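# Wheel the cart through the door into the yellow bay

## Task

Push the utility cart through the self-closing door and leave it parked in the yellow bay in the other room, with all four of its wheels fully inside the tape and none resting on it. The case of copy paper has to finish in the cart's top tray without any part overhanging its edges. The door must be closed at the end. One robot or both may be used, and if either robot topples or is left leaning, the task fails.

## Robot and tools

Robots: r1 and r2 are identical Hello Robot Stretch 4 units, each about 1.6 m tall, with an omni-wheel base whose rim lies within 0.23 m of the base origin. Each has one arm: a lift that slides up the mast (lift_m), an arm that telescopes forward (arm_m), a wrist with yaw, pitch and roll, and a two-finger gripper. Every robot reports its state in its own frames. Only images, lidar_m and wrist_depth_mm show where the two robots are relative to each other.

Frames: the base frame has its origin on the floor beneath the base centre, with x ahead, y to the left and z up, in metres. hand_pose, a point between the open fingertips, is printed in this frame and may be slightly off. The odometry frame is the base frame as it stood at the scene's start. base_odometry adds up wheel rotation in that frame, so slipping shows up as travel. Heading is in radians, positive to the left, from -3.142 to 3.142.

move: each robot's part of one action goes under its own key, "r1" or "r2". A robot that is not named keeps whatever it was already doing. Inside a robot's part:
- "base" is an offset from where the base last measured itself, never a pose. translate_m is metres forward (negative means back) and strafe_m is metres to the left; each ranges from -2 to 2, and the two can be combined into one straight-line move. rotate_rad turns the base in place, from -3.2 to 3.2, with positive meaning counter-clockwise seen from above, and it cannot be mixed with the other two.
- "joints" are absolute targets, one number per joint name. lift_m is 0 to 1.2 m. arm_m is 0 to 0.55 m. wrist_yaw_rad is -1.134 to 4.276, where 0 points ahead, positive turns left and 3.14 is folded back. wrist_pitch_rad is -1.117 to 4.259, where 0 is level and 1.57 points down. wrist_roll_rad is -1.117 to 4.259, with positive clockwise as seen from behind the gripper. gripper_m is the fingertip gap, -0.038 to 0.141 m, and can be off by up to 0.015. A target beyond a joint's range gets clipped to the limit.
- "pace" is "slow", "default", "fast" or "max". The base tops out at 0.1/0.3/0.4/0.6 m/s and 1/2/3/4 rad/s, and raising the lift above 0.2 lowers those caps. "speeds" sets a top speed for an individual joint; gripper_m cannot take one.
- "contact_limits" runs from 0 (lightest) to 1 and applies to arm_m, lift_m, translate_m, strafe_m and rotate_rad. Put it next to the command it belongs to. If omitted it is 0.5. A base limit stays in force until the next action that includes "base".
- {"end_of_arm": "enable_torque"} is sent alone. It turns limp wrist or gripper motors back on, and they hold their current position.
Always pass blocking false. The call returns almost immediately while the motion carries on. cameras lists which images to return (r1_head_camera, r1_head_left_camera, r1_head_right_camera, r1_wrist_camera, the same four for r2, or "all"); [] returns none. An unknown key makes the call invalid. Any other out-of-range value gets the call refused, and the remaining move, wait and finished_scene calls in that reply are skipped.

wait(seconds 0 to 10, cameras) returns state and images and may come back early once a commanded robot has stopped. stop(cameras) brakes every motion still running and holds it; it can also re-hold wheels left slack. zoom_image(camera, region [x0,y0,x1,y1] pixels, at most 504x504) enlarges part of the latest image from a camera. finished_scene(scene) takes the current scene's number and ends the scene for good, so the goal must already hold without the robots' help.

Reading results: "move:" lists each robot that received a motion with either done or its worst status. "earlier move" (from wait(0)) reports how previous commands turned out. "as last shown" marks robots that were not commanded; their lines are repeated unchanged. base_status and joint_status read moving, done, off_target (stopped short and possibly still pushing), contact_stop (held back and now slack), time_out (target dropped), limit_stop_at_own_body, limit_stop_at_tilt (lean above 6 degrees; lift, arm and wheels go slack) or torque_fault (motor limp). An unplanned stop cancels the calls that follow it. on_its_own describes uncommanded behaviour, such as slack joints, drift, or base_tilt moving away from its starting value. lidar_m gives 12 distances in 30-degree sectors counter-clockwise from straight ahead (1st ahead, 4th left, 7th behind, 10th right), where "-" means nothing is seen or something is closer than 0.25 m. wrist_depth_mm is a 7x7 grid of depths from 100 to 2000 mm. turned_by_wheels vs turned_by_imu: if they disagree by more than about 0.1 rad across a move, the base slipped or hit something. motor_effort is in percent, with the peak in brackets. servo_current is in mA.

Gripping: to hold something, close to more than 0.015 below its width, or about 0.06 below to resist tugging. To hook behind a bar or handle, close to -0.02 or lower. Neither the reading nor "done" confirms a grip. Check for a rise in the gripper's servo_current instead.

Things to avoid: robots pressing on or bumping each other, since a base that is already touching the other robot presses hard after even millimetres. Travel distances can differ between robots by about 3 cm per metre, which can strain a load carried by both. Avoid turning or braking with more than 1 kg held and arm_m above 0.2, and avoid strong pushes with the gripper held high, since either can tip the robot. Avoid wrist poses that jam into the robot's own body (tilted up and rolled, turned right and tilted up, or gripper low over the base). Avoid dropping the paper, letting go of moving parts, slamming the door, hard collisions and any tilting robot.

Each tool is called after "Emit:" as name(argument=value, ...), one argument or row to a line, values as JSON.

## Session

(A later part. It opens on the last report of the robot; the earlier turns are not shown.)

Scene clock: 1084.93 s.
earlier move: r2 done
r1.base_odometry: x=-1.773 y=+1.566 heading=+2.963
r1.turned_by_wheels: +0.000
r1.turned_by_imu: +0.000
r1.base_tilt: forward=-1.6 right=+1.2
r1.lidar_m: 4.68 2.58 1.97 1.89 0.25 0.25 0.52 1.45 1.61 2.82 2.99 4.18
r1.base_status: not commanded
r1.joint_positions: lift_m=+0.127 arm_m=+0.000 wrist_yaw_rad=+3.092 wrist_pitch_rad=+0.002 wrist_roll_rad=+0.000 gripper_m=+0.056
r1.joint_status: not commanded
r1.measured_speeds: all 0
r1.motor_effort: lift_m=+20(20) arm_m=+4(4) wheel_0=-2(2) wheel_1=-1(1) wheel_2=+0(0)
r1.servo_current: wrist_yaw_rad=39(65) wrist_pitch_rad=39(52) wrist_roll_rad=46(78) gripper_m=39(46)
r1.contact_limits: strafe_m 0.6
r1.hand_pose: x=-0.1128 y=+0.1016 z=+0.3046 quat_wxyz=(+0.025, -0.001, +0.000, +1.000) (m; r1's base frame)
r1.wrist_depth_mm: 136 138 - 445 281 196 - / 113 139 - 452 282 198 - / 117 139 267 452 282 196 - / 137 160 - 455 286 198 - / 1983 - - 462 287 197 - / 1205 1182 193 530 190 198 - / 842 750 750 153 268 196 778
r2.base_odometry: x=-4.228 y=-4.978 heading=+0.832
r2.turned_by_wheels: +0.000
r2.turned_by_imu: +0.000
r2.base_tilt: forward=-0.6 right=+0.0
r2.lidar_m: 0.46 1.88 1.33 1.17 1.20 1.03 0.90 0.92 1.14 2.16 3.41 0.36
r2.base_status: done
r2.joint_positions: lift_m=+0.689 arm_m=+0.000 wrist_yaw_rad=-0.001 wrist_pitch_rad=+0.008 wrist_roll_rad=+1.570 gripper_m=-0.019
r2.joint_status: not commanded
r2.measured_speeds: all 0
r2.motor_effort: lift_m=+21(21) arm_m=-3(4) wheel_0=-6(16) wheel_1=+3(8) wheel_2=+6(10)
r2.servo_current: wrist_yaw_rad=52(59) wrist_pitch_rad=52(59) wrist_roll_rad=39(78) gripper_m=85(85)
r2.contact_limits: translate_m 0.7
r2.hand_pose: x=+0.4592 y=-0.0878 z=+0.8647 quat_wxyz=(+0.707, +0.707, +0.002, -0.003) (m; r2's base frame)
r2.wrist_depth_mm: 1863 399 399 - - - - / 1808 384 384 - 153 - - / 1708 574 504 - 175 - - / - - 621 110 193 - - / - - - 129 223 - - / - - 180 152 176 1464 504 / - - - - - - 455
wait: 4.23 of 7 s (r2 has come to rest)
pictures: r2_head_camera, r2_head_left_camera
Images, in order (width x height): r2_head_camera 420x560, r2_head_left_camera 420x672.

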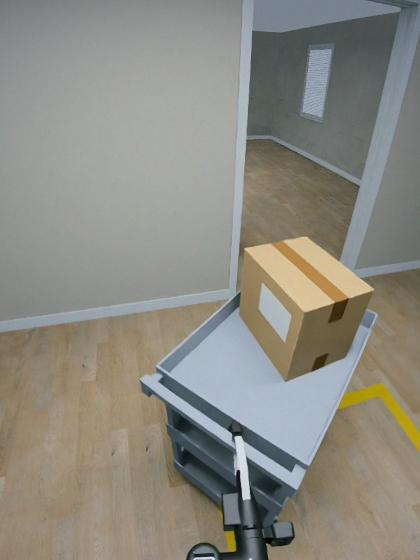

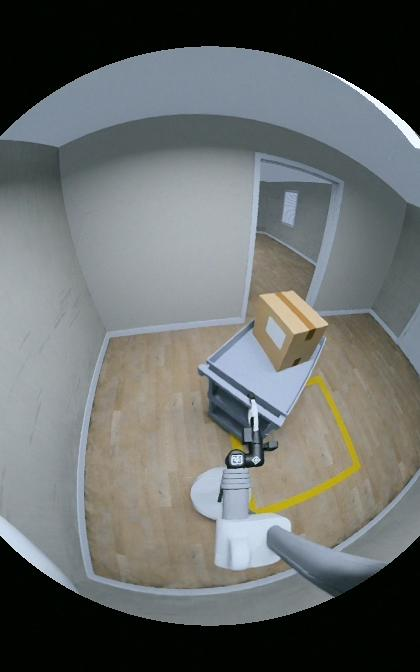

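Emit:
move(
  r2={"base":{"translate_m":-0.24,"strafe_m":-0.42},"contact_limits":{"translate_m":0.7},"pace":"slow"},
  blocking=false,
  cameras=[],
)

Emit:
wait(
  seconds=7,
  cameras=["r2_head_left_camera","r2_head_camera"],
)

Scene clock: 1092.87 s.
move: r2 moving
r1: as last shown
r1.base_tilt: forward=-1.6 right=+1.3
r1.lidar_m: 4.71 2.61 1.97 1.91 0.25 0.25 0.56 1.43 1.63 2.82 2.96 4.19
r1.motor_effort: lift_m=+20(20) arm_m=+4(4) wheel_0=-1(2) wheel_1=-1(1) wheel_2=+0(0)
r1.servo_current: wrist_yaw_rad=33(78) wrist_pitch_rad=33(46) wrist_roll_rad=46(72) gripper_m=39(46)
r1.contact_limits: strafe_m 0.6
r1.wrist_depth_mm: 136 138 - 445 279 196 - / 113 139 - 449 283 198 - / 117 139 268 455 283 196 - / 137 160 - 455 286 197 - / 1983 - - 462 287 198 - / 1205 1229 195 525 191 198 - / 842 759 750 153 267 197 768
r2.base_odometry: x=-4.224 y=-4.990 heading=+0.833
r2.turned_by_wheels: +0.001
r2.turned_by_imu: +0.001
r2.base_tilt: forward=-0.6 right=+0.1
r2.lidar_m: 0.44 0.64 1.31 1.19 1.19 1.04 0.91 0.93 1.14 2.15 3.41 0.33
r2.base_status: translate_m moving; strafe_m moving
r2.joint_positions: lift_m=+0.689 arm_m=+0.000 wrist_yaw_rad=+0.001 wrist_pitch_rad=+0.008 wrist_roll_rad=+1.570 gripper_m=-0.019
r2.joint_status: not commanded
r2.measured_speeds: translate_m=-0.024 strafe_m=-0.041 rotate_rad=+0.001 lift_m=+0.000 arm_m=+0.000 wrist_yaw_rad=+0.008 wrist_pitch_rad=+0.000 wrist_roll_rad=+0.000
r2.motor_effort: lift_m=+21(21) arm_m=-3(4) wheel_0=+8(8) wheel_1=-5(10) wheel_2=+10(10)
r2.servo_current: wrist_yaw_rad=52(52) wrist_pitch_rad=52(59) wrist_roll_rad=46(52) gripper_m=78(85)
r2.contact_limits: translate_m 0.7
r2.hand_pose: x=+0.4594 y=-0.0871 z=+0.8647 quat_wxyz=(+0.707, +0.707, +0.003, -0.002) (m; r2's base frame)
r2.wrist_depth_mm: 1863 402 404 - - - - / 1756 387 387 - 152 - - / 1756 564 496 - 175 - - / - - 661 110 193 - - / - - - 129 222 - - / - - 182 153 175 1464 504 / - - - - - - 455
pictures: none
No camera images: "cameras" was empty.

Scene clock: 1098.50 s.
earlier move: r2 done
r1.base_odometry: x=-1.773 y=+1.566 heading=+2.963
r1.turned_by_wheels: +0.000
r1.turned_by_imu: +0.000
r1.base_tilt: forward=-1.6 right=+1.3
r1.lidar_m: 4.70 2.60 1.97 1.91 0.25 0.25 0.57 1.42 1.63 2.83 2.97 4.17
r1.base_status: not commanded
r1.joint_positions: lift_m=+0.127 arm_m=+0.000 wrist_yaw_rad=+3.092 wrist_pitch_rad=+0.002 wrist_roll_rad=+0.000 gripper_m=+0.056
r1.joint_status: not commanded
r1.measured_speeds: all 0
r1.motor_effort: lift_m=+20(20) arm_m=+4(4) wheel_0=-1(2) wheel_1=-1(2) wheel_2=+0(0)
r1.servo_current: wrist_yaw_rad=39(78) wrist_pitch_rad=46(52) wrist_roll_rad=52(72) gripper_m=46(52)
r1.contact_limits: strafe_m 0.6
r1.hand_pose: x=-0.1128 y=+0.1016 z=+0.3046 quat_wxyz=(+0.025, -0.001, +0.000, +1.000) (m; r1's base frame)
r1.wrist_depth_mm: 136 139 - 442 279 196 - / 113 139 - 449 282 198 - / 117 139 268 452 286 196 - / 137 160 - 455 286 197 - / 1983 - - 459 286 197 - / 1182 1205 193 525 191 198 - / 854 750 759 153 266 196 778
r2.base_odometry: x=-4.079 y=-5.438 heading=+0.832
r2.turned_by_wheels: +0.000
r2.turned_by_imu: +0.001
r2.base_tilt: forward=-0.7 right=+0.1
r2.lidar_m: 0.36 0.37 1.73 1.55 1.15 0.69 0.58 0.60 0.75 1.43 3.22 0.45
r2.base_status: done
r2.joint_positions: lift_m=+0.689 arm_m=+0.000 wrist_yaw_rad=+0.004 wrist_pitch_rad=+0.008 wrist_roll_rad=+1.570 gripper_m=-0.019
r2.joint_status: not commanded
r2.measured_speeds: all 0
r2.motor_effort: lift_m=+21(21) arm_m=-3(4) wheel_0=+5(14) wheel_1=-4(10) wheel_2=+7(12)
r2.servo_current: wrist_yaw_rad=52(65) wrist_pitch_rad=52(59) wrist_roll_rad=46(65) gripper_m=85(91)
r2.contact_limits: translate_m 0.7
r2.hand_pose: x=+0.4596 y=-0.0862 z=+0.8647 quat_wxyz=(+0.707, +0.707, +0.004, -0.001) (m; r2's base frame)
r2.wrist_depth_mm: - - - 201 222 1661 1160 / - - - 196 258 270 272 / - - - 190 252 1708 1118 / - - - 185 245 820 - / - 492 492 181 239 831 - / - 466 186 175 179 - - / - 122 - - 228 - -
wait: 5.63 of 7 s (r2 has come to rest)
pictures: r2_head_camera, r2_head_left_camera
Images, in order (width x height): r2_head_camera 420x560, r2_head_left_camera 420x672.

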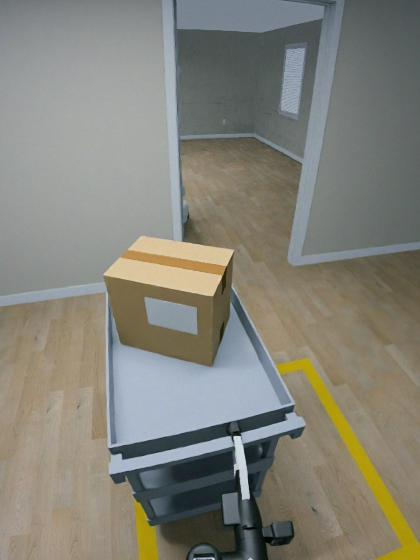

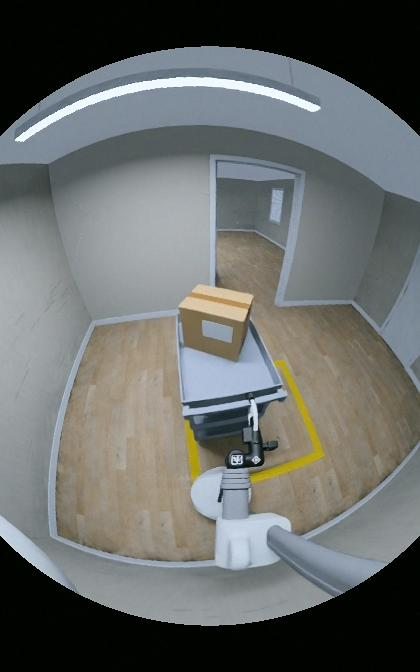

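Emit:
move(
  r2={"base":{"translate_m":0.13,"strafe_m":-0.5},"contact_limits":{"translate_m":0.7},"pace":"slow"},
  blocking=false,
  cameras=[],
)

Emit:
wait(
  seconds=7,
  cameras=["r2_head_left_camera","r2_head_camera"],
)

Scene clock: 1103.67 s.
move: r2 moving
r1: as last shown
r1.lidar_m: 4.71 2.62 1.98 1.90 0.25 0.26 0.56 1.45 1.63 2.83 2.96 4.20
r1.motor_effort: lift_m=+20(20) arm_m=+4(4) wheel_0=-2(2) wheel_1=-1(1) wheel_2=+0(0)
r1.servo_current: wrist_yaw_rad=46(72) wrist_pitch_rad=46(46) wrist_roll_rad=52(59) gripper_m=46(46)
r1.contact_limits: strafe_m 0.6
r1.wrist_depth_mm: 136 138 - 445 279 195 - / 113 139 - 449 283 198 - / 117 139 266 455 286 196 - / 137 160 - 455 286 197 - / 1983 - - 462 289 198 - / 1182 1205 193 530 191 198 - / 854 759 759 153 267 196 768
r2.base_odometry: x=-4.067 y=-5.445 heading=+0.832
r2.turned_by_wheels: +0.000
r2.turned_by_imu: +0.001
r2.base_tilt: forward=-0.7 right=+0.0
r2.lidar_m: 0.36 0.36 1.75 1.53 1.13 0.68 0.60 0.62 0.76 1.43 3.21 0.47
r2.base_status: translate_m moving; strafe_m moving
r2.joint_positions: lift_m=+0.689 arm_m=+0.000 wrist_yaw_rad=+0.004 wrist_pitch_rad=+0.008 wrist_roll_rad=+1.570 gripper_m=-0.019
r2.joint_status: not commanded
r2.measured_speeds: translate_m=+0.013 strafe_m=-0.049 rotate_rad=+0.002 lift_m=+0.000 arm_m=+0.000 wrist_yaw_rad=+0.000 wrist_pitch_rad=+0.000 wrist_roll_rad=+0.000
r2.motor_effort: lift_m=+21(21) arm_m=-3(4) wheel_0=+14(14) wheel_1=-5(9) wheel_2=-7(7)
r2.servo_current: wrist_yaw_rad=59(59) wrist_pitch_rad=52(52) wrist_roll_rad=39(59) gripper_m=78(85)
r2.contact_limits: translate_m 0.7
r2.hand_pose: x=+0.4596 y=-0.0862 z=+0.8647 quat_wxyz=(+0.707, +0.707, +0.004, -0.001) (m; r2's base frame)
r2.wrist_depth_mm: - - - 203 220 1661 1160 / - - - 197 260 270 270 / - - - 190 253 1661 1160 / - - - 185 246 831 - / - 500 496 181 239 831 - / - 459 455 175 180 - - / - 139 492 - 229 - -
pictures: none
No camera images: "cameras" was empty.

Scene clock: 1109.57 s.
earlier move: r2 done
r1.base_odometry: x=-1.773 y=+1.566 heading=+2.963
r1.turned_by_wheels: +0.000
r1.turned_by_imu: +0.000
r1.base_tilt: forward=-1.5 right=+1.3
r1.lidar_m: 4.71 2.60 1.96 1.89 0.25 0.26 0.57 1.43 1.66 2.83 2.99 4.17
r1.base_status: not commanded
r1.joint_positions: lift_m=+0.127 arm_m=+0.000 wrist_yaw_rad=+3.092 wrist_pitch_rad=+0.002 wrist_roll_rad=+0.000 gripper_m=+0.056
r1.joint_status: not commanded
r1.measured_speeds: all 0
r1.motor_effort: lift_m=+20(20) arm_m=+4(4) wheel_0=-1(2) wheel_1=-1(2) wheel_2=+0(0)
r1.servo_current: wrist_yaw_rad=46(72) wrist_pitch_rad=39(52) wrist_roll_rad=39(85) gripper_m=33(52)
r1.contact_limits: strafe_m 0.6
r1.hand_pose: x=-0.1128 y=+0.1016 z=+0.3046 quat_wxyz=(+0.025, -0.001, +0.000, +1.000) (m; r1's base frame)
r1.wrist_depth_mm: 136 138 - 442 279 196 - / 113 139 - 449 283 198 - / 117 139 267 455 285 197 - / 137 160 - 459 286 197 - / 1983 - - 462 289 196 - / 1182 1182 194 535 191 198 - / 842 741 759 153 268 197 759
r2.base_odometry: x=-3.622 y=-5.679 heading=+0.833
r2.turned_by_wheels: +0.000
r2.turned_by_imu: +0.003
r2.base_tilt: forward=-0.6 right=+0.1
r2.lidar_m: 0.25 0.25 0.43 2.06 1.17 0.73 0.65 0.65 0.78 1.49 2.69 0.53
r2.base_status: done
r2.joint_positions: lift_m=+0.689 arm_m=+0.000 wrist_yaw_rad=+0.014 wrist_pitch_rad=+0.008 wrist_roll_rad=+1.570 gripper_m=-0.019
r2.joint_status: not commanded
r2.measured_speeds: all 0
r2.motor_effort: lift_m=+21(21) arm_m=-3(4) wheel_0=+8(15) wheel_1=-1(9) wheel_2=-4(9)
r2.servo_current: wrist_yaw_rad=78(85) wrist_pitch_rad=52(59) wrist_roll_rad=39(65) gripper_m=78(85)
r2.contact_limits: translate_m 0.7
r2.hand_pose: x=+0.4605 y=-0.0834 z=+0.8647 quat_wxyz=(+0.707, +0.707, +0.008, +0.002) (m; r2's base frame)
r2.wrist_depth_mm: - - - - - 1618 1138 / - - - - - 1618 1160 / - - - - - 1661 1160 / 1921 - - 315 345 1464 1060 / 1863 - - 203 289 1618 1182 / 1863 - 199 161 179 1576 1229 / - - - - 198 - 496
wait: 5.90 of 7 s (r2 has come to rest)
pictures: r2_head_camera, r2_head_left_camera
Images, in order (width x height): r2_head_camera 420x560, r2_head_left_camera 420x672.

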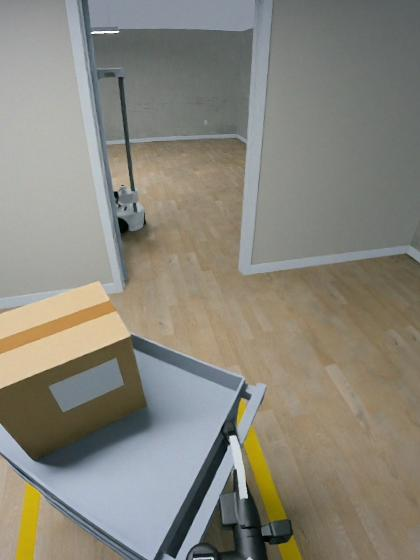

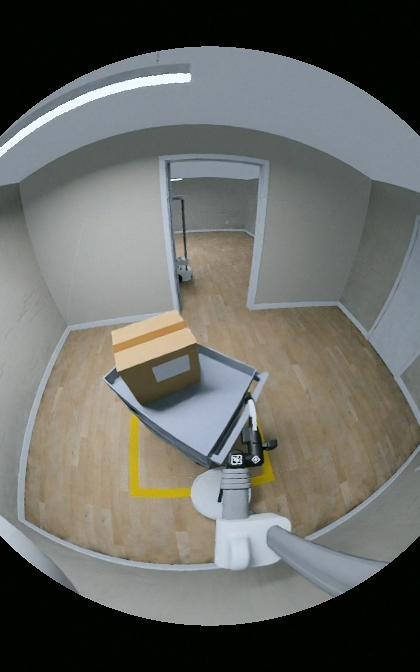

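Emit:
move(
  r2={"base":{"translate_m":0.02,"strafe_m":-0.22},"contact_limits":{"translate_m":0.7},"pace":"slow"},
  blocking=false,
  cameras=[],
)

Emit:
wait(
  seconds=7,
  cameras=["r2_head_left_camera","r2_head_camera"],
)

Scene clock: 1116.53 s.
move: r2 moving
r1: as last shown
r1.base_tilt: forward=-1.6 right=+1.3
r1.lidar_m: 4.72 2.61 1.94 1.89 0.25 0.25 0.55 1.46 1.66 2.81 2.93 4.18
r1.motor_effort: lift_m=+20(20) arm_m=+4(4) wheel_0=-1(2) wheel_1=-1(1) wheel_2=+0(0)
r1.servo_current: wrist_yaw_rad=46(59) wrist_pitch_rad=46(46) wrist_roll_rad=52(59) gripper_m=39(46)
r1.contact_limits: strafe_m 0.6
r1.wrist_depth_mm: 136 138 - 445 278 196 - / 113 139 - 452 283 199 - / 117 139 267 449 283 197 - / 137 160 - 452 286 198 - / 1921 - - 459 287 198 - / 1229 1205 193 530 190 198 - / 854 750 759 153 270 196 768
r2.base_odometry: x=-3.611 y=-5.687 heading=+0.833
r2.turned_by_wheels: +0.000
r2.turned_by_imu: +0.001
r2.base_tilt: forward=-0.6 right=+0.1
r2.lidar_m: 0.25 0.25 0.42 2.08 1.14 0.73 0.64 0.65 0.81 1.51 2.69 0.55
r2.base_status: translate_m moving; strafe_m moving
r2.joint_positions: lift_m=+0.689 arm_m=+0.000 wrist_yaw_rad=+0.014 wrist_pitch_rad=+0.008 wrist_roll_rad=+1.570 gripper_m=-0.019
r2.joint_status: not commanded
r2.measured_speeds: translate_m=+0.005 strafe_m=-0.053 rotate_rad=+0.000 lift_m=+0.000 arm_m=+0.000 wrist_yaw_rad=+0.000 wrist_pitch_rad=+0.000 wrist_roll_rad=+0.000
r2.motor_effort: lift_m=+21(21) arm_m=-4(4) wheel_0=+11(15) wheel_1=-3(6) wheel_2=-3(4)
r2.servo_current: wrist_yaw_rad=91(91) wrist_pitch_rad=59(59) wrist_roll_rad=59(59) gripper_m=78(78)
r2.contact_limits: translate_m 0.7
r2.hand_pose: x=+0.4605 y=-0.0834 z=+0.8647 quat_wxyz=(+0.707, +0.707, +0.008, +0.002) (m; r2's base frame)
r2.wrist_depth_mm: - - - - - 1618 1138 / - - - - - 1661 1160 / - - - - - 1661 1160 / 1921 - - 315 345 1464 1078 / 1863 - - 204 290 1537 1160 / 1808 - 198 161 179 1576 1229 / - - - - 198 - 496
pictures: none
No camera images: "cameras" was empty.

Scene clock: 1119.43 s.
earlier move: r2 done
r1.base_odometry: x=-1.773 y=+1.566 heading=+2.963
r1.turned_by_wheels: +0.000
r1.turned_by_imu: +0.000
r1.base_tilt: forward=-1.6 right=+1.3
r1.lidar_m: 4.71 2.59 1.95 1.91 0.25 0.25 0.56 1.43 1.66 2.81 2.98 4.19
r1.base_status: not commanded
r1.joint_positions: lift_m=+0.127 arm_m=+0.000 wrist_yaw_rad=+3.092 wrist_pitch_rad=+0.002 wrist_roll_rad=+0.000 gripper_m=+0.056
r1.joint_status: not commanded
r1.measured_speeds: all 0
r1.motor_effort: lift_m=+20(20) arm_m=+4(4) wheel_0=-1(2) wheel_1=-1(2) wheel_2=+0(0)
r1.servo_current: wrist_yaw_rad=26(72) wrist_pitch_rad=46(52) wrist_roll_rad=46(72) gripper_m=46(52)
r1.contact_limits: strafe_m 0.6
r1.hand_pose: x=-0.1128 y=+0.1016 z=+0.3046 quat_wxyz=(+0.025, -0.001, +0.000, +1.000) (m; r1's base frame)
r1.wrist_depth_mm: 136 139 - 439 279 196 - / 113 139 - 449 283 197 - / 117 140 267 452 285 196 - / 137 160 - 455 287 197 - / 1921 - - 466 286 198 - / 1205 1205 194 530 190 198 - / 854 759 750 153 270 197 768
r2.base_odometry: x=-3.446 y=-5.812 heading=+0.833
r2.turned_by_wheels: +0.000
r2.turned_by_imu: +0.001
r2.base_tilt: forward=-0.7 right=+0.0
r2.lidar_m: 0.26 0.25 0.45 2.27 1.15 0.68 0.61 0.63 0.75 1.44 2.48 0.53
r2.base_status: done
r2.joint_positions: lift_m=+0.689 arm_m=+0.000 wrist_yaw_rad=+0.014 wrist_pitch_rad=+0.008 wrist_roll_rad=+1.570 gripper_m=-0.019
r2.joint_status: not commanded
r2.measured_speeds: all 0
r2.motor_effort: lift_m=+21(21) arm_m=-3(4) wheel_0=+6(18) wheel_1=-2(6) wheel_2=-4(6)
r2.servo_current: wrist_yaw_rad=85(91) wrist_pitch_rad=52(59) wrist_roll_rad=46(59) gripper_m=72(85)
r2.contact_limits: translate_m 0.7
r2.hand_pose: x=+0.4605 y=-0.0834 z=+0.8647 quat_wxyz=(+0.707, +0.707, +0.008, +0.002) (m; r2's base frame)
r2.wrist_depth_mm: - - - - - 1618 1160 / - - - - - 1661 1160 / - - - - - 1661 1160 / 1983 - - 255 342 353 355 / 1921 - - 202 286 1576 1182 / 1808 - 195 156 180 1661 1255 / 1808 142 - - 198 - 500
wait: 2.90 of 7 s (r2 has come to rest)
pictures: r2_head_camera, r2_head_left_camera
Images, in order (width x height): r2_head_camera 420x560, r2_head_left_camera 420x672.

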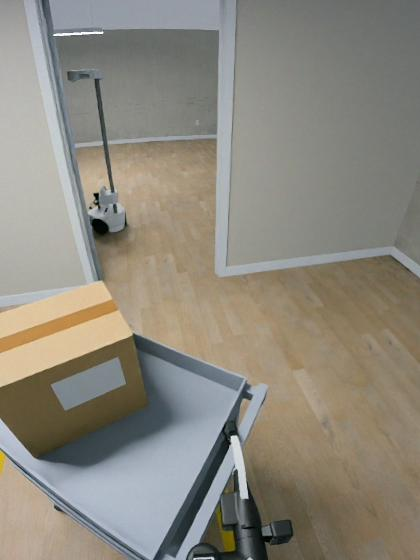

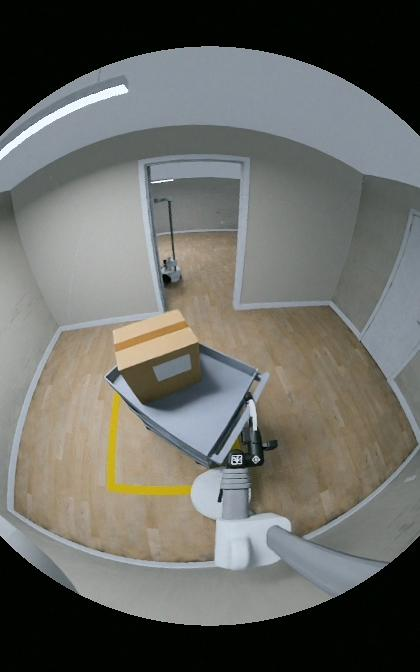

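Emit:
move(
  r2={"base":{"translate_m":-0.22,"strafe_m":0.12},"contact_limits":{"translate_m":0.7},"pace":"slow"},
  blocking=false,
  cameras=[],
)

Emit:
wait(
  seconds=7,
  cameras=["r2_head_left_camera","r2_head_camera"],
)

Scene clock: 1128.17 s.
move: r2 moving
r1: as last shown
r1.lidar_m: 4.69 2.59 1.95 1.91 0.25 0.25 0.56 1.44 1.63 2.82 2.96 4.21
r1.motor_effort: lift_m=+20(20) arm_m=+4(4) wheel_0=-2(2) wheel_1=-1(1) wheel_2=+0(0)
r1.servo_current: wrist_yaw_rad=65(65) wrist_pitch_rad=33(46) wrist_roll_rad=46(59) gripper_m=39(52)
r1.contact_limits: strafe_m 0.6
r1.wrist_depth_mm: 136 138 - 445 278 196 - / 113 139 - 449 282 198 - / 116 139 268 455 285 197 - / 136 159 - 459 287 197 - / 1921 - - 459 287 197 - / 1205 1205 193 525 191 198 - / 854 759 759 154 268 196 759
r2.base_odometry: x=-3.459 y=-5.816 heading=+0.833
r2.turned_by_wheels: +0.000
r2.turned_by_imu: +0.000
r2.base_tilt: forward=-0.6 right=+0.1
r2.lidar_m: 0.25 0.25 0.50 2.26 1.10 0.68 0.60 0.60 0.74 1.43 2.47 0.52
r2.base_status: translate_m moving; strafe_m moving
r2.joint_positions: lift_m=+0.689 arm_m=+0.000 wrist_yaw_rad=+0.014 wrist_pitch_rad=+0.008 wrist_roll_rad=+1.570 gripper_m=-0.019
r2.joint_status: not commanded
r2.measured_speeds: translate_m=-0.048 strafe_m=+0.026 rotate_rad=-0.002 lift_m=+0.000 arm_m=+0.000 wrist_yaw_rad=-0.008 wrist_pitch_rad=+0.000 wrist_roll_rad=+0.000
r2.motor_effort: lift_m=+21(21) arm_m=-3(4) wheel_0=-6(7) wheel_1=-4(4) wheel_2=+12(12)
r2.servo_current: wrist_yaw_rad=78(85) wrist_pitch_rad=52(59) wrist_roll_rad=46(59) gripper_m=72(78)
r2.contact_limits: translate_m 0.7
r2.hand_pose: x=+0.4604 y=-0.0835 z=+0.8647 quat_wxyz=(+0.707, +0.707, +0.008, +0.002) (m; r2's base frame)
r2.wrist_depth_mm: - - - - - 1661 1182 / - - - - - 1661 1160 / - - - 314 - 1708 1182 / 1983 - - 249 340 347 345 / 1921 - - 191 271 1661 1205 / 1863 - 189 153 178 1576 477 / 1863 1863 - - 196 - 500
pictures: none
No camera images: "cameras" was empty.

Scene clock: 1131.33 s.
earlier move: r2 done
r1.base_odometry: x=-1.773 y=+1.566 heading=+2.963
r1.turned_by_wheels: +0.000
r1.turned_by_imu: +0.000
r1.base_tilt: forward=-1.6 right=+1.3
r1.lidar_m: 4.69 2.62 1.97 1.91 0.25 0.25 0.58 1.44 1.62 2.82 2.98 4.20
r1.base_status: not commanded
r1.joint_positions: lift_m=+0.127 arm_m=+0.000 wrist_yaw_rad=+3.092 wrist_pitch_rad=+0.002 wrist_roll_rad=+0.000 gripper_m=+0.056
r1.joint_status: not commanded
r1.measured_speeds: all 0
r1.motor_effort: lift_m=+20(20) arm_m=+4(4) wheel_0=-2(2) wheel_1=-1(2) wheel_2=+0(0)
r1.servo_current: wrist_yaw_rad=46(65) wrist_pitch_rad=46(52) wrist_roll_rad=52(78) gripper_m=39(52)
r1.contact_limits: strafe_m 0.6
r1.hand_pose: x=-0.1128 y=+0.1016 z=+0.3046 quat_wxyz=(+0.025, -0.001, +0.000, +1.000) (m; r1's base frame)
r1.wrist_depth_mm: 136 138 - 449 281 196 - / 113 139 - 445 283 198 - / 117 139 267 452 285 196 - / 137 160 - 459 287 197 - / 1983 - - 517 287 197 - / 1205 1205 193 530 191 198 - / 842 759 750 153 268 196 768
r2.base_odometry: x=-3.682 y=-5.894 heading=+0.832
r2.turned_by_wheels: -0.001
r2.turned_by_imu: -0.001
r2.base_tilt: forward=-0.7 right=+0.1
r2.lidar_m: 0.25 0.25 2.40 2.11 0.80 0.47 0.41 0.42 0.54 1.05 2.64 0.50
r2.base_status: done
r2.joint_positions: lift_m=+0.689 arm_m=+0.000 wrist_yaw_rad=-0.005 wrist_pitch_rad=+0.008 wrist_roll_rad=+1.570 gripper_m=-0.019
r2.joint_status: not commanded
r2.measured_speeds: all 0
r2.motor_effort: lift_m=+21(21) arm_m=-3(4) wheel_0=-6(13) wheel_1=-6(8) wheel_2=+3(12)
r2.servo_current: wrist_yaw_rad=52(85) wrist_pitch_rad=52(59) wrist_roll_rad=46(59) gripper_m=78(85)
r2.contact_limits: translate_m 0.7
r2.hand_pose: x=+0.4589 y=-0.0888 z=+0.8647 quat_wxyz=(+0.707, +0.707, +0.001, -0.004) (m; r2's base frame)
r2.wrist_depth_mm: - - - - - 1661 1160 / - - - - - 1661 1160 / - - - 293 329 1430 1078 / - - - 211 293 1576 1182 / - - - 190 252 1661 500 / - - 185 166 181 1576 - / - - 496 - 208 - -
wait: 3.17 of 7 s (r2 has come to rest)
pictures: r2_head_camera, r2_head_left_camera
Images, in order (width x height): r2_head_camera 420x560, r2_head_left_camera 420x672.

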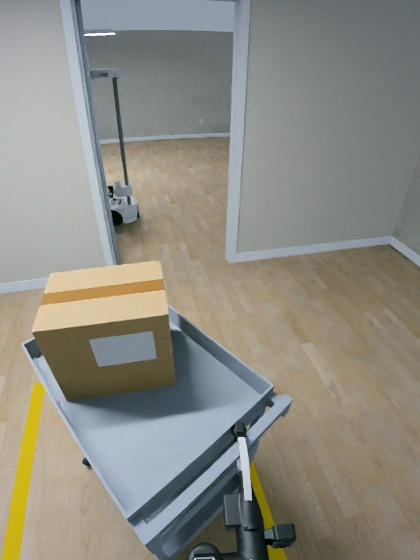

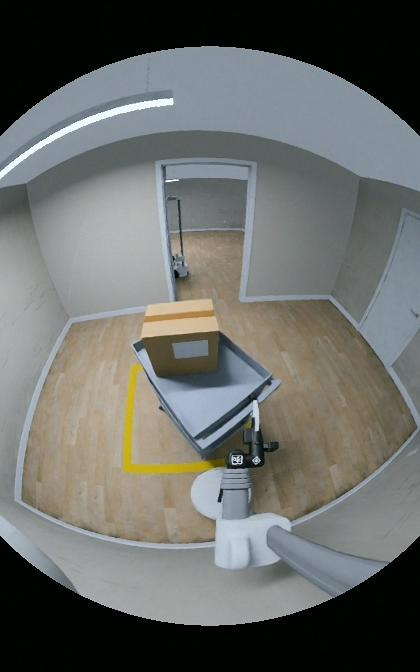

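Emit:
move(
  r2={"base":{"translate_m":-0.03,"strafe_m":0.3},"contact_limits":{"translate_m":0.7},"pace":"slow"},
  blocking=false,
  cameras=[],
)

Emit:
wait(
  seconds=7,
  cameras=["r2_head_left_camera","r2_head_right_camera","r2_head_camera"],
)

Scene clock: 1136.30 s.
move: r2 moving
r1: as last shown
r1.base_tilt: forward=-1.6 right=+1.2
r1.lidar_m: 4.70 2.59 1.97 1.88 0.25 0.26 0.54 1.43 1.65 2.82 3.00 4.19
r1.motor_effort: lift_m=+20(20) arm_m=+4(4) wheel_0=-1(2) wheel_1=-1(1) wheel_2=+0(0)
r1.servo_current: wrist_yaw_rad=46(59) wrist_pitch_rad=39(46) wrist_roll_rad=39(52) gripper_m=46(46)
r1.contact_limits: strafe_m 0.6
r1.wrist_depth_mm: 136 138 - 445 278 196 - / 113 139 - 449 283 198 - / 117 139 268 449 286 196 - / 137 159 - 452 286 197 - / 1983 - - 521 287 198 - / 1182 1205 194 530 191 198 - / 854 759 759 154 267 197 768
r2.base_odometry: x=-3.693 y=-5.886 heading=+0.832
r2.turned_by_wheels: +0.000
r2.turned_by_imu: +0.000
r2.base_tilt: forward=-0.7 right=+0.1
r2.lidar_m: 0.25 0.25 2.38 2.08 0.81 0.50 0.42 0.42 0.53 1.04 2.66 0.48
r2.base_status: translate_m moving; strafe_m moving
r2.joint_positions: lift_m=+0.689 arm_m=+0.000 wrist_yaw_rad=-0.007 wrist_pitch_rad=+0.008 wrist_roll_rad=+1.570 gripper_m=-0.019
r2.joint_status: not commanded
r2.measured_speeds: translate_m=-0.006 strafe_m=+0.054 rotate_rad=+0.000 lift_m=+0.000 arm_m=+0.000 wrist_yaw_rad=-0.005 wrist_pitch_rad=+0.000 wrist_roll_rad=+0.000
r2.motor_effort: lift_m=+21(21) arm_m=-3(4) wheel_0=-13(15) wheel_1=+8(8) wheel_2=+1(5)
r2.servo_current: wrist_yaw_rad=39(59) wrist_pitch_rad=46(52) wrist_roll_rad=46(59) gripper_m=78(78)
r2.contact_limits: translate_m 0.7
r2.hand_pose: x=+0.4587 y=-0.0894 z=+0.8647 quat_wxyz=(+0.707, +0.707, +0.000, -0.005) (m; r2's base frame)
r2.wrist_depth_mm: - - - - - 1708 1160 / - - - - - 1708 1182 / - - - 293 325 1499 1098 / - - - 210 291 1576 1182 / - - - 190 252 1756 504 / - - 185 167 180 1576 - / - - 492 - 207 - -
pictures: none
No camera images: "cameras" was empty.

Scene clock: 1140.00 s.
earlier move: r2 done
r1.base_odometry: x=-1.773 y=+1.566 heading=+2.963
r1.turned_by_wheels: +0.000
r1.turned_by_imu: +0.000
r1.base_tilt: forward=-1.6 right=+1.3
r1.lidar_m: 4.71 2.60 1.98 1.90 0.25 0.26 0.51 1.43 1.63 2.82 2.96 4.20
r1.base_status: not commanded
r1.joint_positions: lift_m=+0.127 arm_m=+0.000 wrist_yaw_rad=+3.092 wrist_pitch_rad=+0.002 wrist_roll_rad=+0.000 gripper_m=+0.056
r1.joint_status: not commanded
r1.measured_speeds: all 0
r1.motor_effort: lift_m=+20(20) arm_m=+4(4) wheel_0=-2(2) wheel_1=-1(2) wheel_2=+0(0)
r1.servo_current: wrist_yaw_rad=46(85) wrist_pitch_rad=39(52) wrist_roll_rad=46(65) gripper_m=39(46)
r1.contact_limits: strafe_m 0.6
r1.hand_pose: x=-0.1128 y=+0.1016 z=+0.3046 quat_wxyz=(+0.025, -0.001, +0.000, +1.000) (m; r1's base frame)
r1.wrist_depth_mm: 136 138 - 442 281 197 - / 113 139 - 445 283 198 - / 117 140 268 452 285 197 - / 137 159 - 455 286 197 - / 1921 - - 459 287 198 - / 1229 1229 194 530 191 198 - / 854 759 750 153 268 196 778
r2.base_odometry: x=-3.924 y=-5.714 heading=+0.832
r2.turned_by_wheels: +0.001
r2.turned_by_imu: +0.000
r2.base_tilt: forward=-0.7 right=+0.1
r2.lidar_m: 0.35 0.36 2.03 1.80 0.83 0.51 0.46 0.44 0.54 1.09 2.94 0.42
r2.base_status: done
r2.joint_positions: lift_m=+0.689 arm_m=+0.000 wrist_yaw_rad=-0.008 wrist_pitch_rad=+0.008 wrist_roll_rad=+1.570 gripper_m=-0.019
r2.joint_status: not commanded
r2.measured_speeds: all 0
r2.motor_effort: lift_m=+21(21) arm_m=-3(4) wheel_0=-4(17) wheel_1=+5(9) wheel_2=+4(7)
r2.servo_current: wrist_yaw_rad=65(72) wrist_pitch_rad=46(59) wrist_roll_rad=39(65) gripper_m=78(85)
r2.contact_limits: translate_m 0.7
r2.hand_pose: x=+0.4586 y=-0.0896 z=+0.8647 quat_wxyz=(+0.707, +0.707, +0.000, -0.005) (m; r2's base frame)
r2.wrist_depth_mm: - - - 213 - 1708 1160 / - - - 205 267 278 279 / - - - 195 259 1537 1118 / - - - 188 249 1576 - / - - 544 182 239 820 - / - 459 186 174 180 - - / - 480 473 - 224 - -
wait: 3.70 of 7 s (r2 has come to rest)
pictures: r2_head_camera, r2_head_left_camera, r2_head_right_camera
Images, in order (width x height): r2_head_camera 420x560, r2_head_left_camera 420x672, r2_head_right_camera 420x672.

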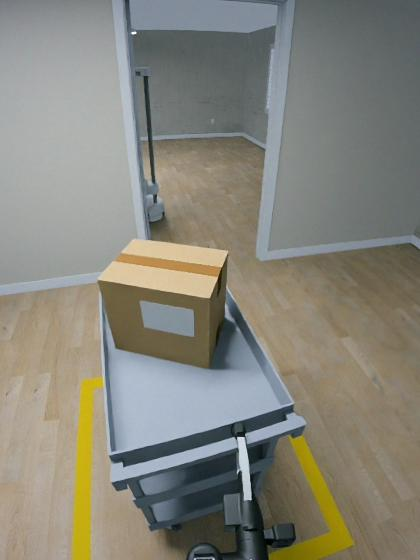

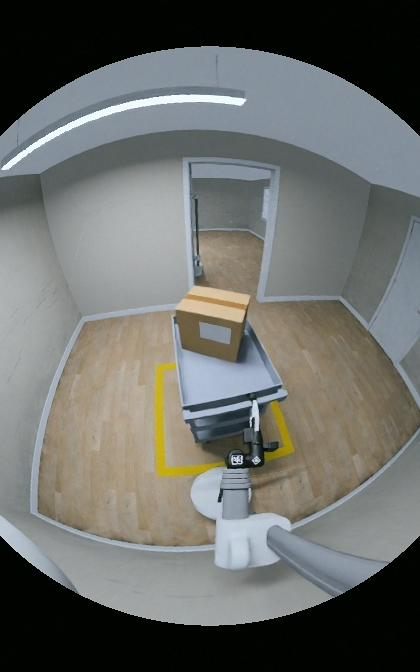

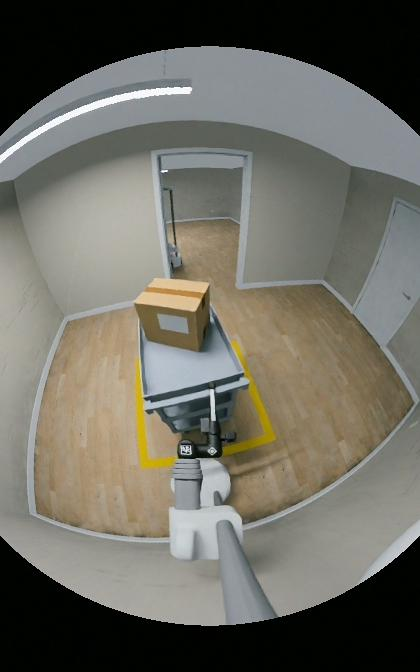

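Emit:
zoom_image(
  camera="r2_head_right_camera",
  region=[110, 260, 300, 490],
)

Emit:
zoom_image(
  camera="r2_head_left_camera",
  region=[130, 260, 320, 490],
)

Scaled by 2.191 from the camera's 420x672 image, which has a finer 600x960 frame.

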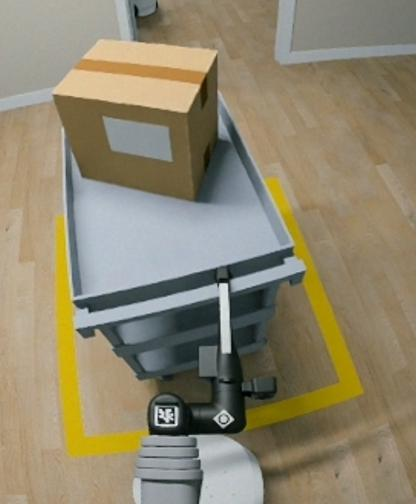

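Scaled by 2.191 from the camera's 420x672 image, which has a finer 600x960 frame.

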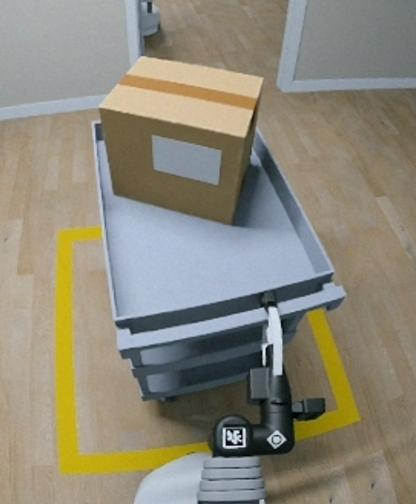

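Emit:
move(
  r2={"base":{"translate_m":-0.09},"contact_limits":{"translate_m":0.7},"pace":"slow"},
  blocking=false,
  cameras=[],
)

Emit:
wait(
  seconds=4,
  cameras=["r2_head_left_camera","r2_head_right_camera","r2_wrist_camera"],
)

Emit:
zoom_image(
  camera="r2_head_right_camera",
  region=[110, 260, 300, 490],
)

Emit:
zoom_image(
  camera="r2_head_left_camera",
  region=[130, 260, 320, 490],
)

Scene clock: 1161.00 s.
move: r2 moving
r1: as last shown
r1.lidar_m: 4.69 2.62 1.98 1.90 0.25 0.26 0.54 1.45 1.63 2.81 3.00 4.21
r1.motor_effort: lift_m=+20(20) arm_m=+4(4) wheel_0=-1(2) wheel_1=-1(1) wheel_2=+0(0)
r1.servo_current: wrist_yaw_rad=33(59) wrist_pitch_rad=39(46) wrist_roll_rad=39(65) gripper_m=39(52)
r1.contact_limits: strafe_m 0.6
r1.wrist_depth_mm: 136 138 - 442 279 197 - / 113 138 - 449 282 198 - / 117 139 266 452 285 196 - / 137 160 - 455 286 196 - / 1983 - - 466 287 197 - / 1205 1229 194 525 190 198 - / 854 750 768 153 268 196 768
r2.base_odometry: x=-3.932 y=-5.723 heading=+0.832
r2.turned_by_wheels: +0.000
r2.turned_by_imu: +0.001
r2.base_tilt: forward=-0.7 right=+0.1
r2.lidar_m: 0.37 0.35 2.05 1.81 0.83 0.51 0.44 0.45 0.56 1.04 2.96 0.46
r2.base_status: translate_m moving
r2.joint_positions: lift_m=+0.689 arm_m=+0.000 wrist_yaw_rad=+0.000 wrist_pitch_rad=+0.008 wrist_roll_rad=+1.570 gripper_m=-0.019
r2.joint_status: not commanded
r2.measured_speeds: translate_m=-0.049 strafe_m=+0.000 rotate_rad=+0.001 lift_m=+0.000 arm_m=+0.000 wrist_yaw_rad=+0.025 wrist_pitch_rad=+0.000 wrist_roll_rad=+0.000
r2.motor_effort: lift_m=+21(21) arm_m=-3(4) wheel_0=-7(9) wheel_1=-8(8) wheel_2=+12(12)
r2.servo_current: wrist_yaw_rad=52(65) wrist_pitch_rad=46(52) wrist_roll_rad=52(59) gripper_m=78(78)
r2.contact_limits: translate_m 0.7
r2.hand_pose: x=+0.4593 y=-0.0875 z=+0.8647 quat_wxyz=(+0.707, +0.707, +0.003, -0.003) (m; r2's base frame)
r2.wrist_depth_mm: - - - 206 211 1661 1160 / - - - 201 262 271 272 / - - - 192 255 1576 504 / - - - 186 247 831 - / - - 517 181 239 831 - / - 469 186 175 179 - - / - - 480 - 227 - -
pictures: none
No camera images: "cameras" was empty.

Scene clock: 1162.67 s.
earlier move: r2 done
r1.base_odometry: x=-1.773 y=+1.566 heading=+2.963
r1.turned_by_wheels: +0.000
r1.turned_by_imu: +0.000
r1.base_tilt: forward=-1.6 right=+1.3
r1.lidar_m: 4.71 2.60 1.97 1.89 0.25 0.25 0.55 1.44 1.64 2.81 2.98 4.21
r1.base_status: not commanded
r1.joint_positions: lift_m=+0.127 arm_m=+0.000 wrist_yaw_rad=+3.092 wrist_pitch_rad=+0.002 wrist_roll_rad=+0.000 gripper_m=+0.056
r1.joint_status: not commanded
r1.measured_speeds: all 0
r1.motor_effort: lift_m=+20(20) arm_m=+4(4) wheel_0=-1(2) wheel_1=-1(1) wheel_2=+0(0)
r1.servo_current: wrist_yaw_rad=46(59) wrist_pitch_rad=39(52) wrist_roll_rad=59(72) gripper_m=39(52)
r1.contact_limits: strafe_m 0.6
r1.hand_pose: x=-0.1128 y=+0.1016 z=+0.3046 quat_wxyz=(+0.025, -0.001, +0.000, +1.000) (m; r1's base frame)
r1.wrist_depth_mm: 136 138 - 442 278 197 - / 113 138 - 449 285 198 - / 117 139 267 449 283 196 - / 137 160 - 459 287 197 - / 1983 - - 459 286 197 - / 1182 1160 194 525 190 198 - / 831 750 759 153 268 196 768
r2.base_odometry: x=-3.984 y=-5.780 heading=+0.832
r2.turned_by_wheels: +0.000
r2.turned_by_imu: +0.000
r2.base_tilt: forward=-0.7 right=+0.1
r2.lidar_m: 0.36 0.36 1.97 1.80 0.71 0.41 0.35 0.37 0.45 0.88 2.96 0.46
r2.base_status: done
r2.joint_positions: lift_m=+0.689 arm_m=+0.000 wrist_yaw_rad=+0.001 wrist_pitch_rad=+0.008 wrist_roll_rad=+1.570 gripper_m=-0.019
r2.joint_status: not commanded
r2.measured_speeds: all 0
r2.motor_effort: lift_m=+21(21) arm_m=-3(4) wheel_0=-3(11) wheel_1=-5(8) wheel_2=+9(14)
r2.servo_current: wrist_yaw_rad=39(65) wrist_pitch_rad=52(59) wrist_roll_rad=46(59) gripper_m=78(85)
r2.contact_limits: translate_m 0.7
r2.hand_pose: x=+0.4594 y=-0.0870 z=+0.8647 quat_wxyz=(+0.707, +0.707, +0.003, -0.002) (m; r2's base frame)
r2.wrist_depth_mm: - - - 196 198 1661 1160 / - - - 193 254 264 265 / - - - 187 248 1708 1118 / - - - 183 244 831 - / - - 484 180 239 831 - / - - 186 175 179 - - / - - - - 229 - -
wait: 1.67 of 4 s (r2 has come to rest)
pictures: r2_head_left_camera, r2_head_right_camera, r2_wrist_camera
Images, in order (width x height): r2_head_left_camera 420x672, r2_head_right_camera 420x672, r2_wrist_camera 616x392.

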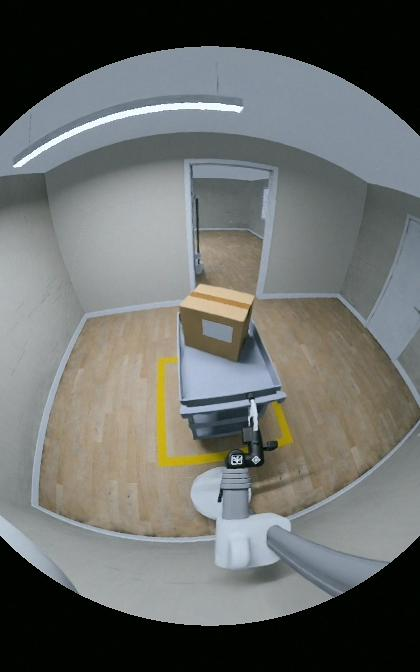

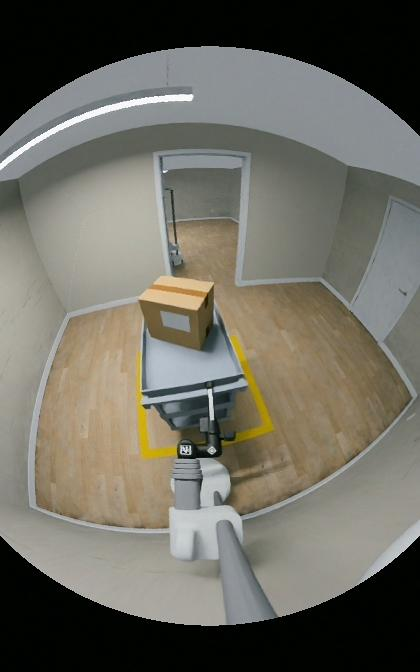

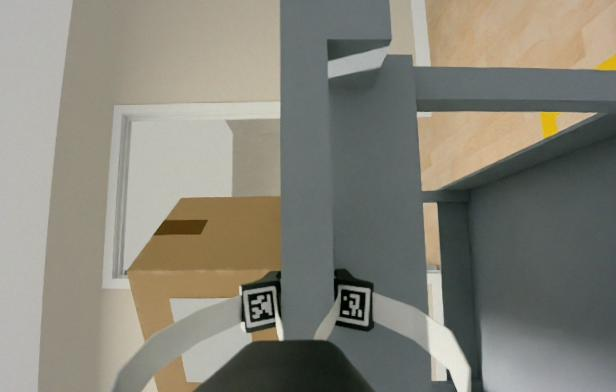

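Scaled by 2.191 from the camera's 420x672 image, which has a finer 600x960 frame.

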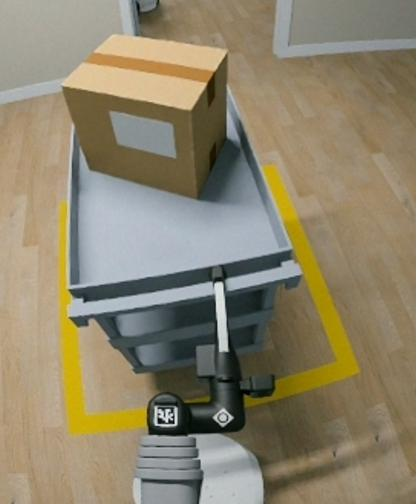

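Scaled by 2.191 from the camera's 420x672 image, which has a finer 600x960 frame.

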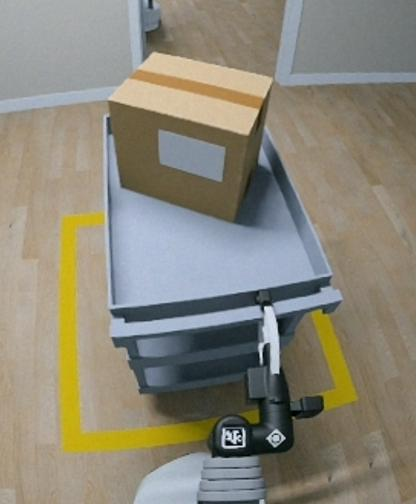

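Emit:
move(
  r2={"joints":{"gripper_m":0.12}},
  blocking=false,
  cameras=[],
)

Emit:
wait(
  seconds=3,
  cameras=["r2_wrist_camera"],
)

Emit:
move(
  r2={"base":{"translate_m":-0.1},"pace":"slow"},
  blocking=false,
  cameras=[],
)

Emit:
wait(
  seconds=4,
  cameras=["r2_head_left_camera","r2_head_right_camera","r2_wrist_camera"],
)

Emit:
zoom_image(
  camera="r2_head_left_camera",
  region=[130, 260, 320, 490],
)

Scene clock: 1172.30 s.
move: r2 moving
r1: as last shown
r1.lidar_m: 4.70 2.61 1.97 1.91 0.25 0.26 0.53 1.45 1.63 2.81 2.97 4.20
r1.motor_effort: lift_m=+20(20) arm_m=+4(4) wheel_0=-1(2) wheel_1=-1(2) wheel_2=+0(0)
r1.servo_current: wrist_yaw_rad=59(59) wrist_pitch_rad=39(46) wrist_roll_rad=39(59) gripper_m=46(52)
r1.contact_limits: strafe_m 0.6
r1.wrist_depth_mm: 136 138 - 445 281 196 - / 113 139 - 449 282 198 - / 117 139 266 452 285 197 - / 137 160 - 459 286 197 - / - - - 459 287 198 - / 1182 1229 193 525 191 198 - / 842 759 750 153 267 196 759
r2.base_odometry: x=-3.984 y=-5.780 heading=+0.832
r2.turned_by_wheels: +0.000
r2.turned_by_imu: +0.000
r2.base_tilt: forward=-0.7 right=+0.1
r2.lidar_m: 0.37 0.38 2.01 1.80 0.71 0.42 0.36 0.37 0.46 0.89 2.97 0.47
r2.base_status: not commanded
r2.joint_positions: lift_m=+0.689 arm_m=+0.000 wrist_yaw_rad=+0.001 wrist_pitch_rad=+0.008 wrist_roll_rad=+1.570 gripper_m=+0.005
r2.joint_status: gripper_m moving
r2.measured_speeds: all 0
r2.motor_effort: lift_m=+21(21) arm_m=-3(4) wheel_0=-2(3) wheel_1=-5(6) wheel_2=+7(9)
r2.servo_current: wrist_yaw_rad=52(52) wrist_pitch_rad=52(52) wrist_roll_rad=39(52) gripper_m=104(104)
r2.contact_limits: translate_m 0.7
r2.hand_pose: x=+0.4594 y=-0.0870 z=+0.8647 quat_wxyz=(+0.707, +0.707, +0.003, -0.002) (m; r2's base frame)
r2.wrist_depth_mm: - - - 202 207 1661 1160 / - - - 198 259 268 270 / - - - 192 254 1756 1118 / - - - 187 247 831 - / - - 500 183 242 842 - / - - 462 178 182 - - / - - 492 - 231 - -
pictures: none
No camera images: "cameras" was empty.

Scene clock: 1173.93 s.
earlier move: r2 done
r1.base_odometry: x=-1.773 y=+1.566 heading=+2.963
r1.turned_by_wheels: +0.000
r1.turned_by_imu: +0.000
r1.base_tilt: forward=-1.6 right=+1.3
r1.lidar_m: 4.71 2.63 1.95 1.91 0.25 0.25 0.52 1.45 1.64 2.81 2.96 4.21
r1.base_status: not commanded
r1.joint_positions: lift_m=+0.127 arm_m=+0.000 wrist_yaw_rad=+3.092 wrist_pitch_rad=+0.002 wrist_roll_rad=+0.000 gripper_m=+0.056
r1.joint_status: not commanded
r1.measured_speeds: all 0
r1.motor_effort: lift_m=+20(20) arm_m=+4(4) wheel_0=-1(2) wheel_1=-1(2) wheel_2=+0(0)
r1.servo_current: wrist_yaw_rad=52(65) wrist_pitch_rad=39(46) wrist_roll_rad=26(65) gripper_m=46(52)
r1.contact_limits: strafe_m 0.6
r1.hand_pose: x=-0.1128 y=+0.1016 z=+0.3046 quat_wxyz=(+0.025, -0.001, +0.000, +1.000) (m; r1's base frame)
r1.wrist_depth_mm: 136 138 - 445 281 196 - / 113 139 - 445 282 198 - / 117 139 268 449 283 196 - / 137 160 - 459 286 197 - / 1983 - - 462 289 198 - / 1205 1205 193 525 191 198 - / 842 750 759 153 270 197 759
r2.base_odometry: x=-3.984 y=-5.780 heading=+0.832
r2.turned_by_wheels: +0.000
r2.turned_by_imu: +0.000
r2.base_tilt: forward=-0.7 right=+0.1
r2.lidar_m: 0.38 0.39 2.01 1.80 0.71 0.42 0.35 0.36 0.44 0.90 2.99 0.45
r2.base_status: not commanded
r2.joint_positions: lift_m=+0.689 arm_m=+0.000 wrist_yaw_rad=+0.001 wrist_pitch_rad=+0.006 wrist_roll_rad=+1.570 gripper_m=+0.120
r2.joint_status: all done
r2.measured_speeds: all 0
r2.motor_effort: lift_m=+19(21) arm_m=-3(4) wheel_0=-2(3) wheel_1=-4(6) wheel_2=+5(9)
r2.servo_current: wrist_yaw_rad=46(59) wrist_pitch_rad=46(52) wrist_roll_rad=52(59) gripper_m=46(111)
r2.contact_limits: translate_m 0.7
r2.hand_pose: x=+0.4594 y=-0.0870 z=+0.8655 quat_wxyz=(+0.707, +0.707, +0.003, -0.002) (m; r2's base frame)
r2.wrist_depth_mm: - - - 213 - 1661 1160 / - - - 219 270 277 277 / - - - 202 263 1618 496 / - - - 197 256 820 - / - - 517 192 249 842 - / - - 200 185 198 - - / - - 508 - - 778 -
wait: 1.63 of 3 s (r2 has come to rest)
pictures: r2_wrist_camera
Images, in order (width x height): r2_wrist_camera 616x392.

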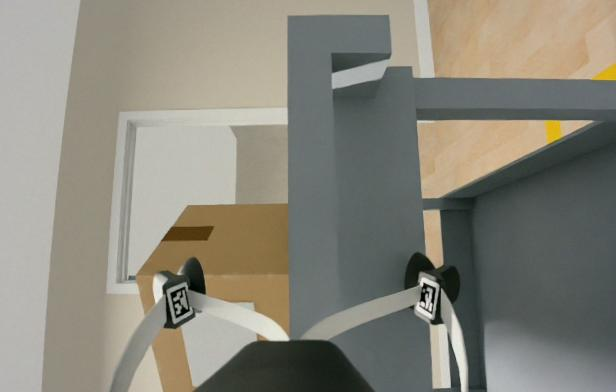

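Scene clock: 1174.43 s.
move: r2 moving
r1: as last shown
r1.lidar_m: 4.71 2.60 1.95 1.89 0.25 0.25 0.55 1.43 1.62 2.81 2.97 4.17
r1.motor_effort: lift_m=+20(20) arm_m=+4(4) wheel_0=-2(2) wheel_1=-1(1) wheel_2=+0(0)
r1.servo_current: wrist_yaw_rad=52(65) wrist_pitch_rad=46(46) wrist_roll_rad=59(59) gripper_m=46(46)
r1.contact_limits: strafe_m 0.6
r1.wrist_depth_mm: 136 138 - 442 279 196 - / 113 139 - 449 282 198 - / 117 139 268 452 285 196 - / 137 160 - 455 287 197 - / 1921 - - 466 287 196 - / 1205 1205 194 525 190 198 - / 854 759 768 153 267 197 768
r2.base_odometry: x=-3.993 y=-5.789 heading=+0.832
r2.turned_by_wheels: +0.000
r2.turned_by_imu: +0.000
r2.base_tilt: forward=-0.7 right=+0.1
r2.lidar_m: 0.40 0.40 2.01 1.78 0.67 0.38 0.35 0.36 0.45 0.86 2.95 0.47
r2.base_status: translate_m moving
r2.joint_positions: lift_m=+0.689 arm_m=+0.000 wrist_yaw_rad=+0.001 wrist_pitch_rad=+0.006 wrist_roll_rad=+1.570 gripper_m=+0.120
r2.joint_status: not commanded
r2.measured_speeds: translate_m=-0.048 strafe_m=+0.000 rotate_rad=+0.003 lift_m=+0.000 arm_m=+0.000 wrist_yaw_rad=+0.000 wrist_pitch_rad=+0.000 wrist_roll_rad=+0.000
r2.motor_effort: lift_m=+19(19) arm_m=-4(4) wheel_0=-6(8) wheel_1=-7(8) wheel_2=+9(10)
r2.servo_current: wrist_yaw_rad=39(59) wrist_pitch_rad=39(52) wrist_roll_rad=33(52) gripper_m=46(52)
r2.hand_pose: x=+0.4594 y=-0.0870 z=+0.8655 quat_wxyz=(+0.707, +0.707, +0.003, -0.002) (m; r2's base frame)
r2.wrist_depth_mm: - - - - - 1661 1160 / - - - 222 281 290 289 / - - - 271 274 1708 539 / - - - 209 267 854 - / - - 525 204 260 854 - / - - 201 198 201 - - / - - 517 - - 778 -
pictures: none
No camera images: "cameras" was empty.

Scene clock: 1176.20 s.
earlier move: r2 done
r1.base_odometry: x=-1.773 y=+1.566 heading=+2.963
r1.turned_by_wheels: +0.000
r1.turned_by_imu: +0.000
r1.base_tilt: forward=-1.6 right=+1.3
r1.lidar_m: 4.70 2.63 1.94 1.90 0.25 0.25 0.54 1.44 1.64 2.82 2.96 4.20
r1.base_status: not commanded
r1.joint_positions: lift_m=+0.127 arm_m=+0.000 wrist_yaw_rad=+3.092 wrist_pitch_rad=+0.002 wrist_roll_rad=+0.000 gripper_m=+0.056
r1.joint_status: not commanded
r1.measured_speeds: all 0
r1.motor_effort: lift_m=+20(20) arm_m=+4(4) wheel_0=-1(2) wheel_1=-1(2) wheel_2=+0(0)
r1.servo_current: wrist_yaw_rad=39(65) wrist_pitch_rad=39(52) wrist_roll_rad=52(59) gripper_m=39(46)
r1.contact_limits: strafe_m 0.6
r1.hand_pose: x=-0.1128 y=+0.1016 z=+0.3046 quat_wxyz=(+0.025, -0.001, +0.000, +1.000) (m; r1's base frame)
r1.wrist_depth_mm: 136 138 - 442 279 197 - / 113 139 - 452 283 198 - / 117 139 268 449 283 196 - / 136 159 - 459 286 196 - / 1983 - - 462 289 197 - / 1182 1205 194 525 190 198 - / 854 750 759 153 268 197 768
r2.base_odometry: x=-4.052 y=-5.854 heading=+0.832
r2.turned_by_wheels: +0.000
r2.turned_by_imu: +0.000
r2.base_tilt: forward=-0.7 right=+0.1
r2.lidar_m: 0.48 0.49 2.01 1.77 0.51 0.30 0.26 0.28 0.34 0.63 2.97 0.54
r2.base_status: done
r2.joint_positions: lift_m=+0.689 arm_m=+0.000 wrist_yaw_rad=+0.001 wrist_pitch_rad=+0.006 wrist_roll_rad=+1.570 gripper_m=+0.120
r2.joint_status: not commanded
r2.measured_speeds: all 0
r2.motor_effort: lift_m=+19(19) arm_m=-3(4) wheel_0=-4(8) wheel_1=-4(8) wheel_2=+6(10)
r2.servo_current: wrist_yaw_rad=59(65) wrist_pitch_rad=39(52) wrist_roll_rad=52(59) gripper_m=52(59)
r2.hand_pose: x=+0.4594 y=-0.0870 z=+0.8655 quat_wxyz=(+0.707, +0.707, +0.003, -0.002) (m; r2's base frame)
r2.wrist_depth_mm: - - - - - 1708 1205 / - - - 329 - 1576 1229 / - - - 362 373 1430 373 / - - - 353 357 931 - / - - 580 343 343 - - / - - 200 281 200 - - / - - 621 - - - -
wait: 1.77 of 4 s (r2 has come to rest)
pictures: r2_head_left_camera, r2_head_right_camera, r2_wrist_camera
Images, in order (width x height): r2_head_left_camera 420x672, r2_head_right_camera 420x672, r2_wrist_camera 616x392.

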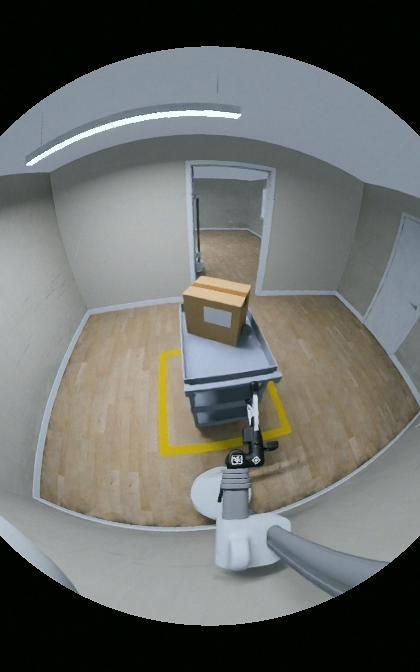

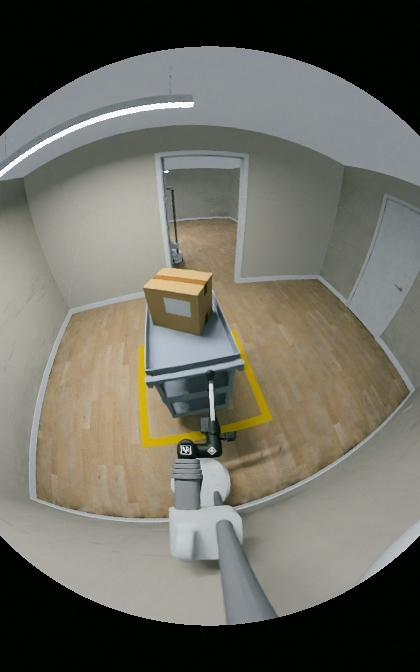

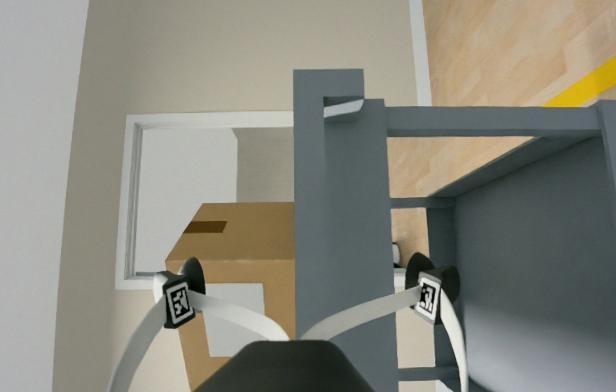

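Scaled by 2.191 from the camera's 420x672 image, which has a finer 600x960 frame.

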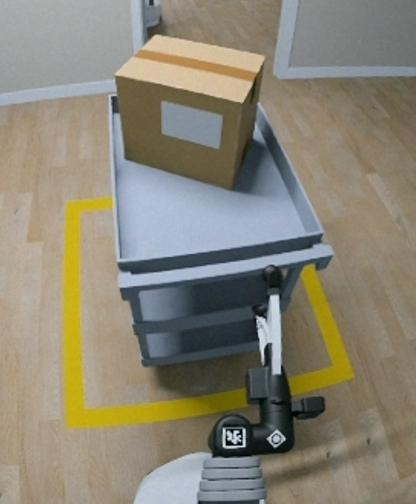

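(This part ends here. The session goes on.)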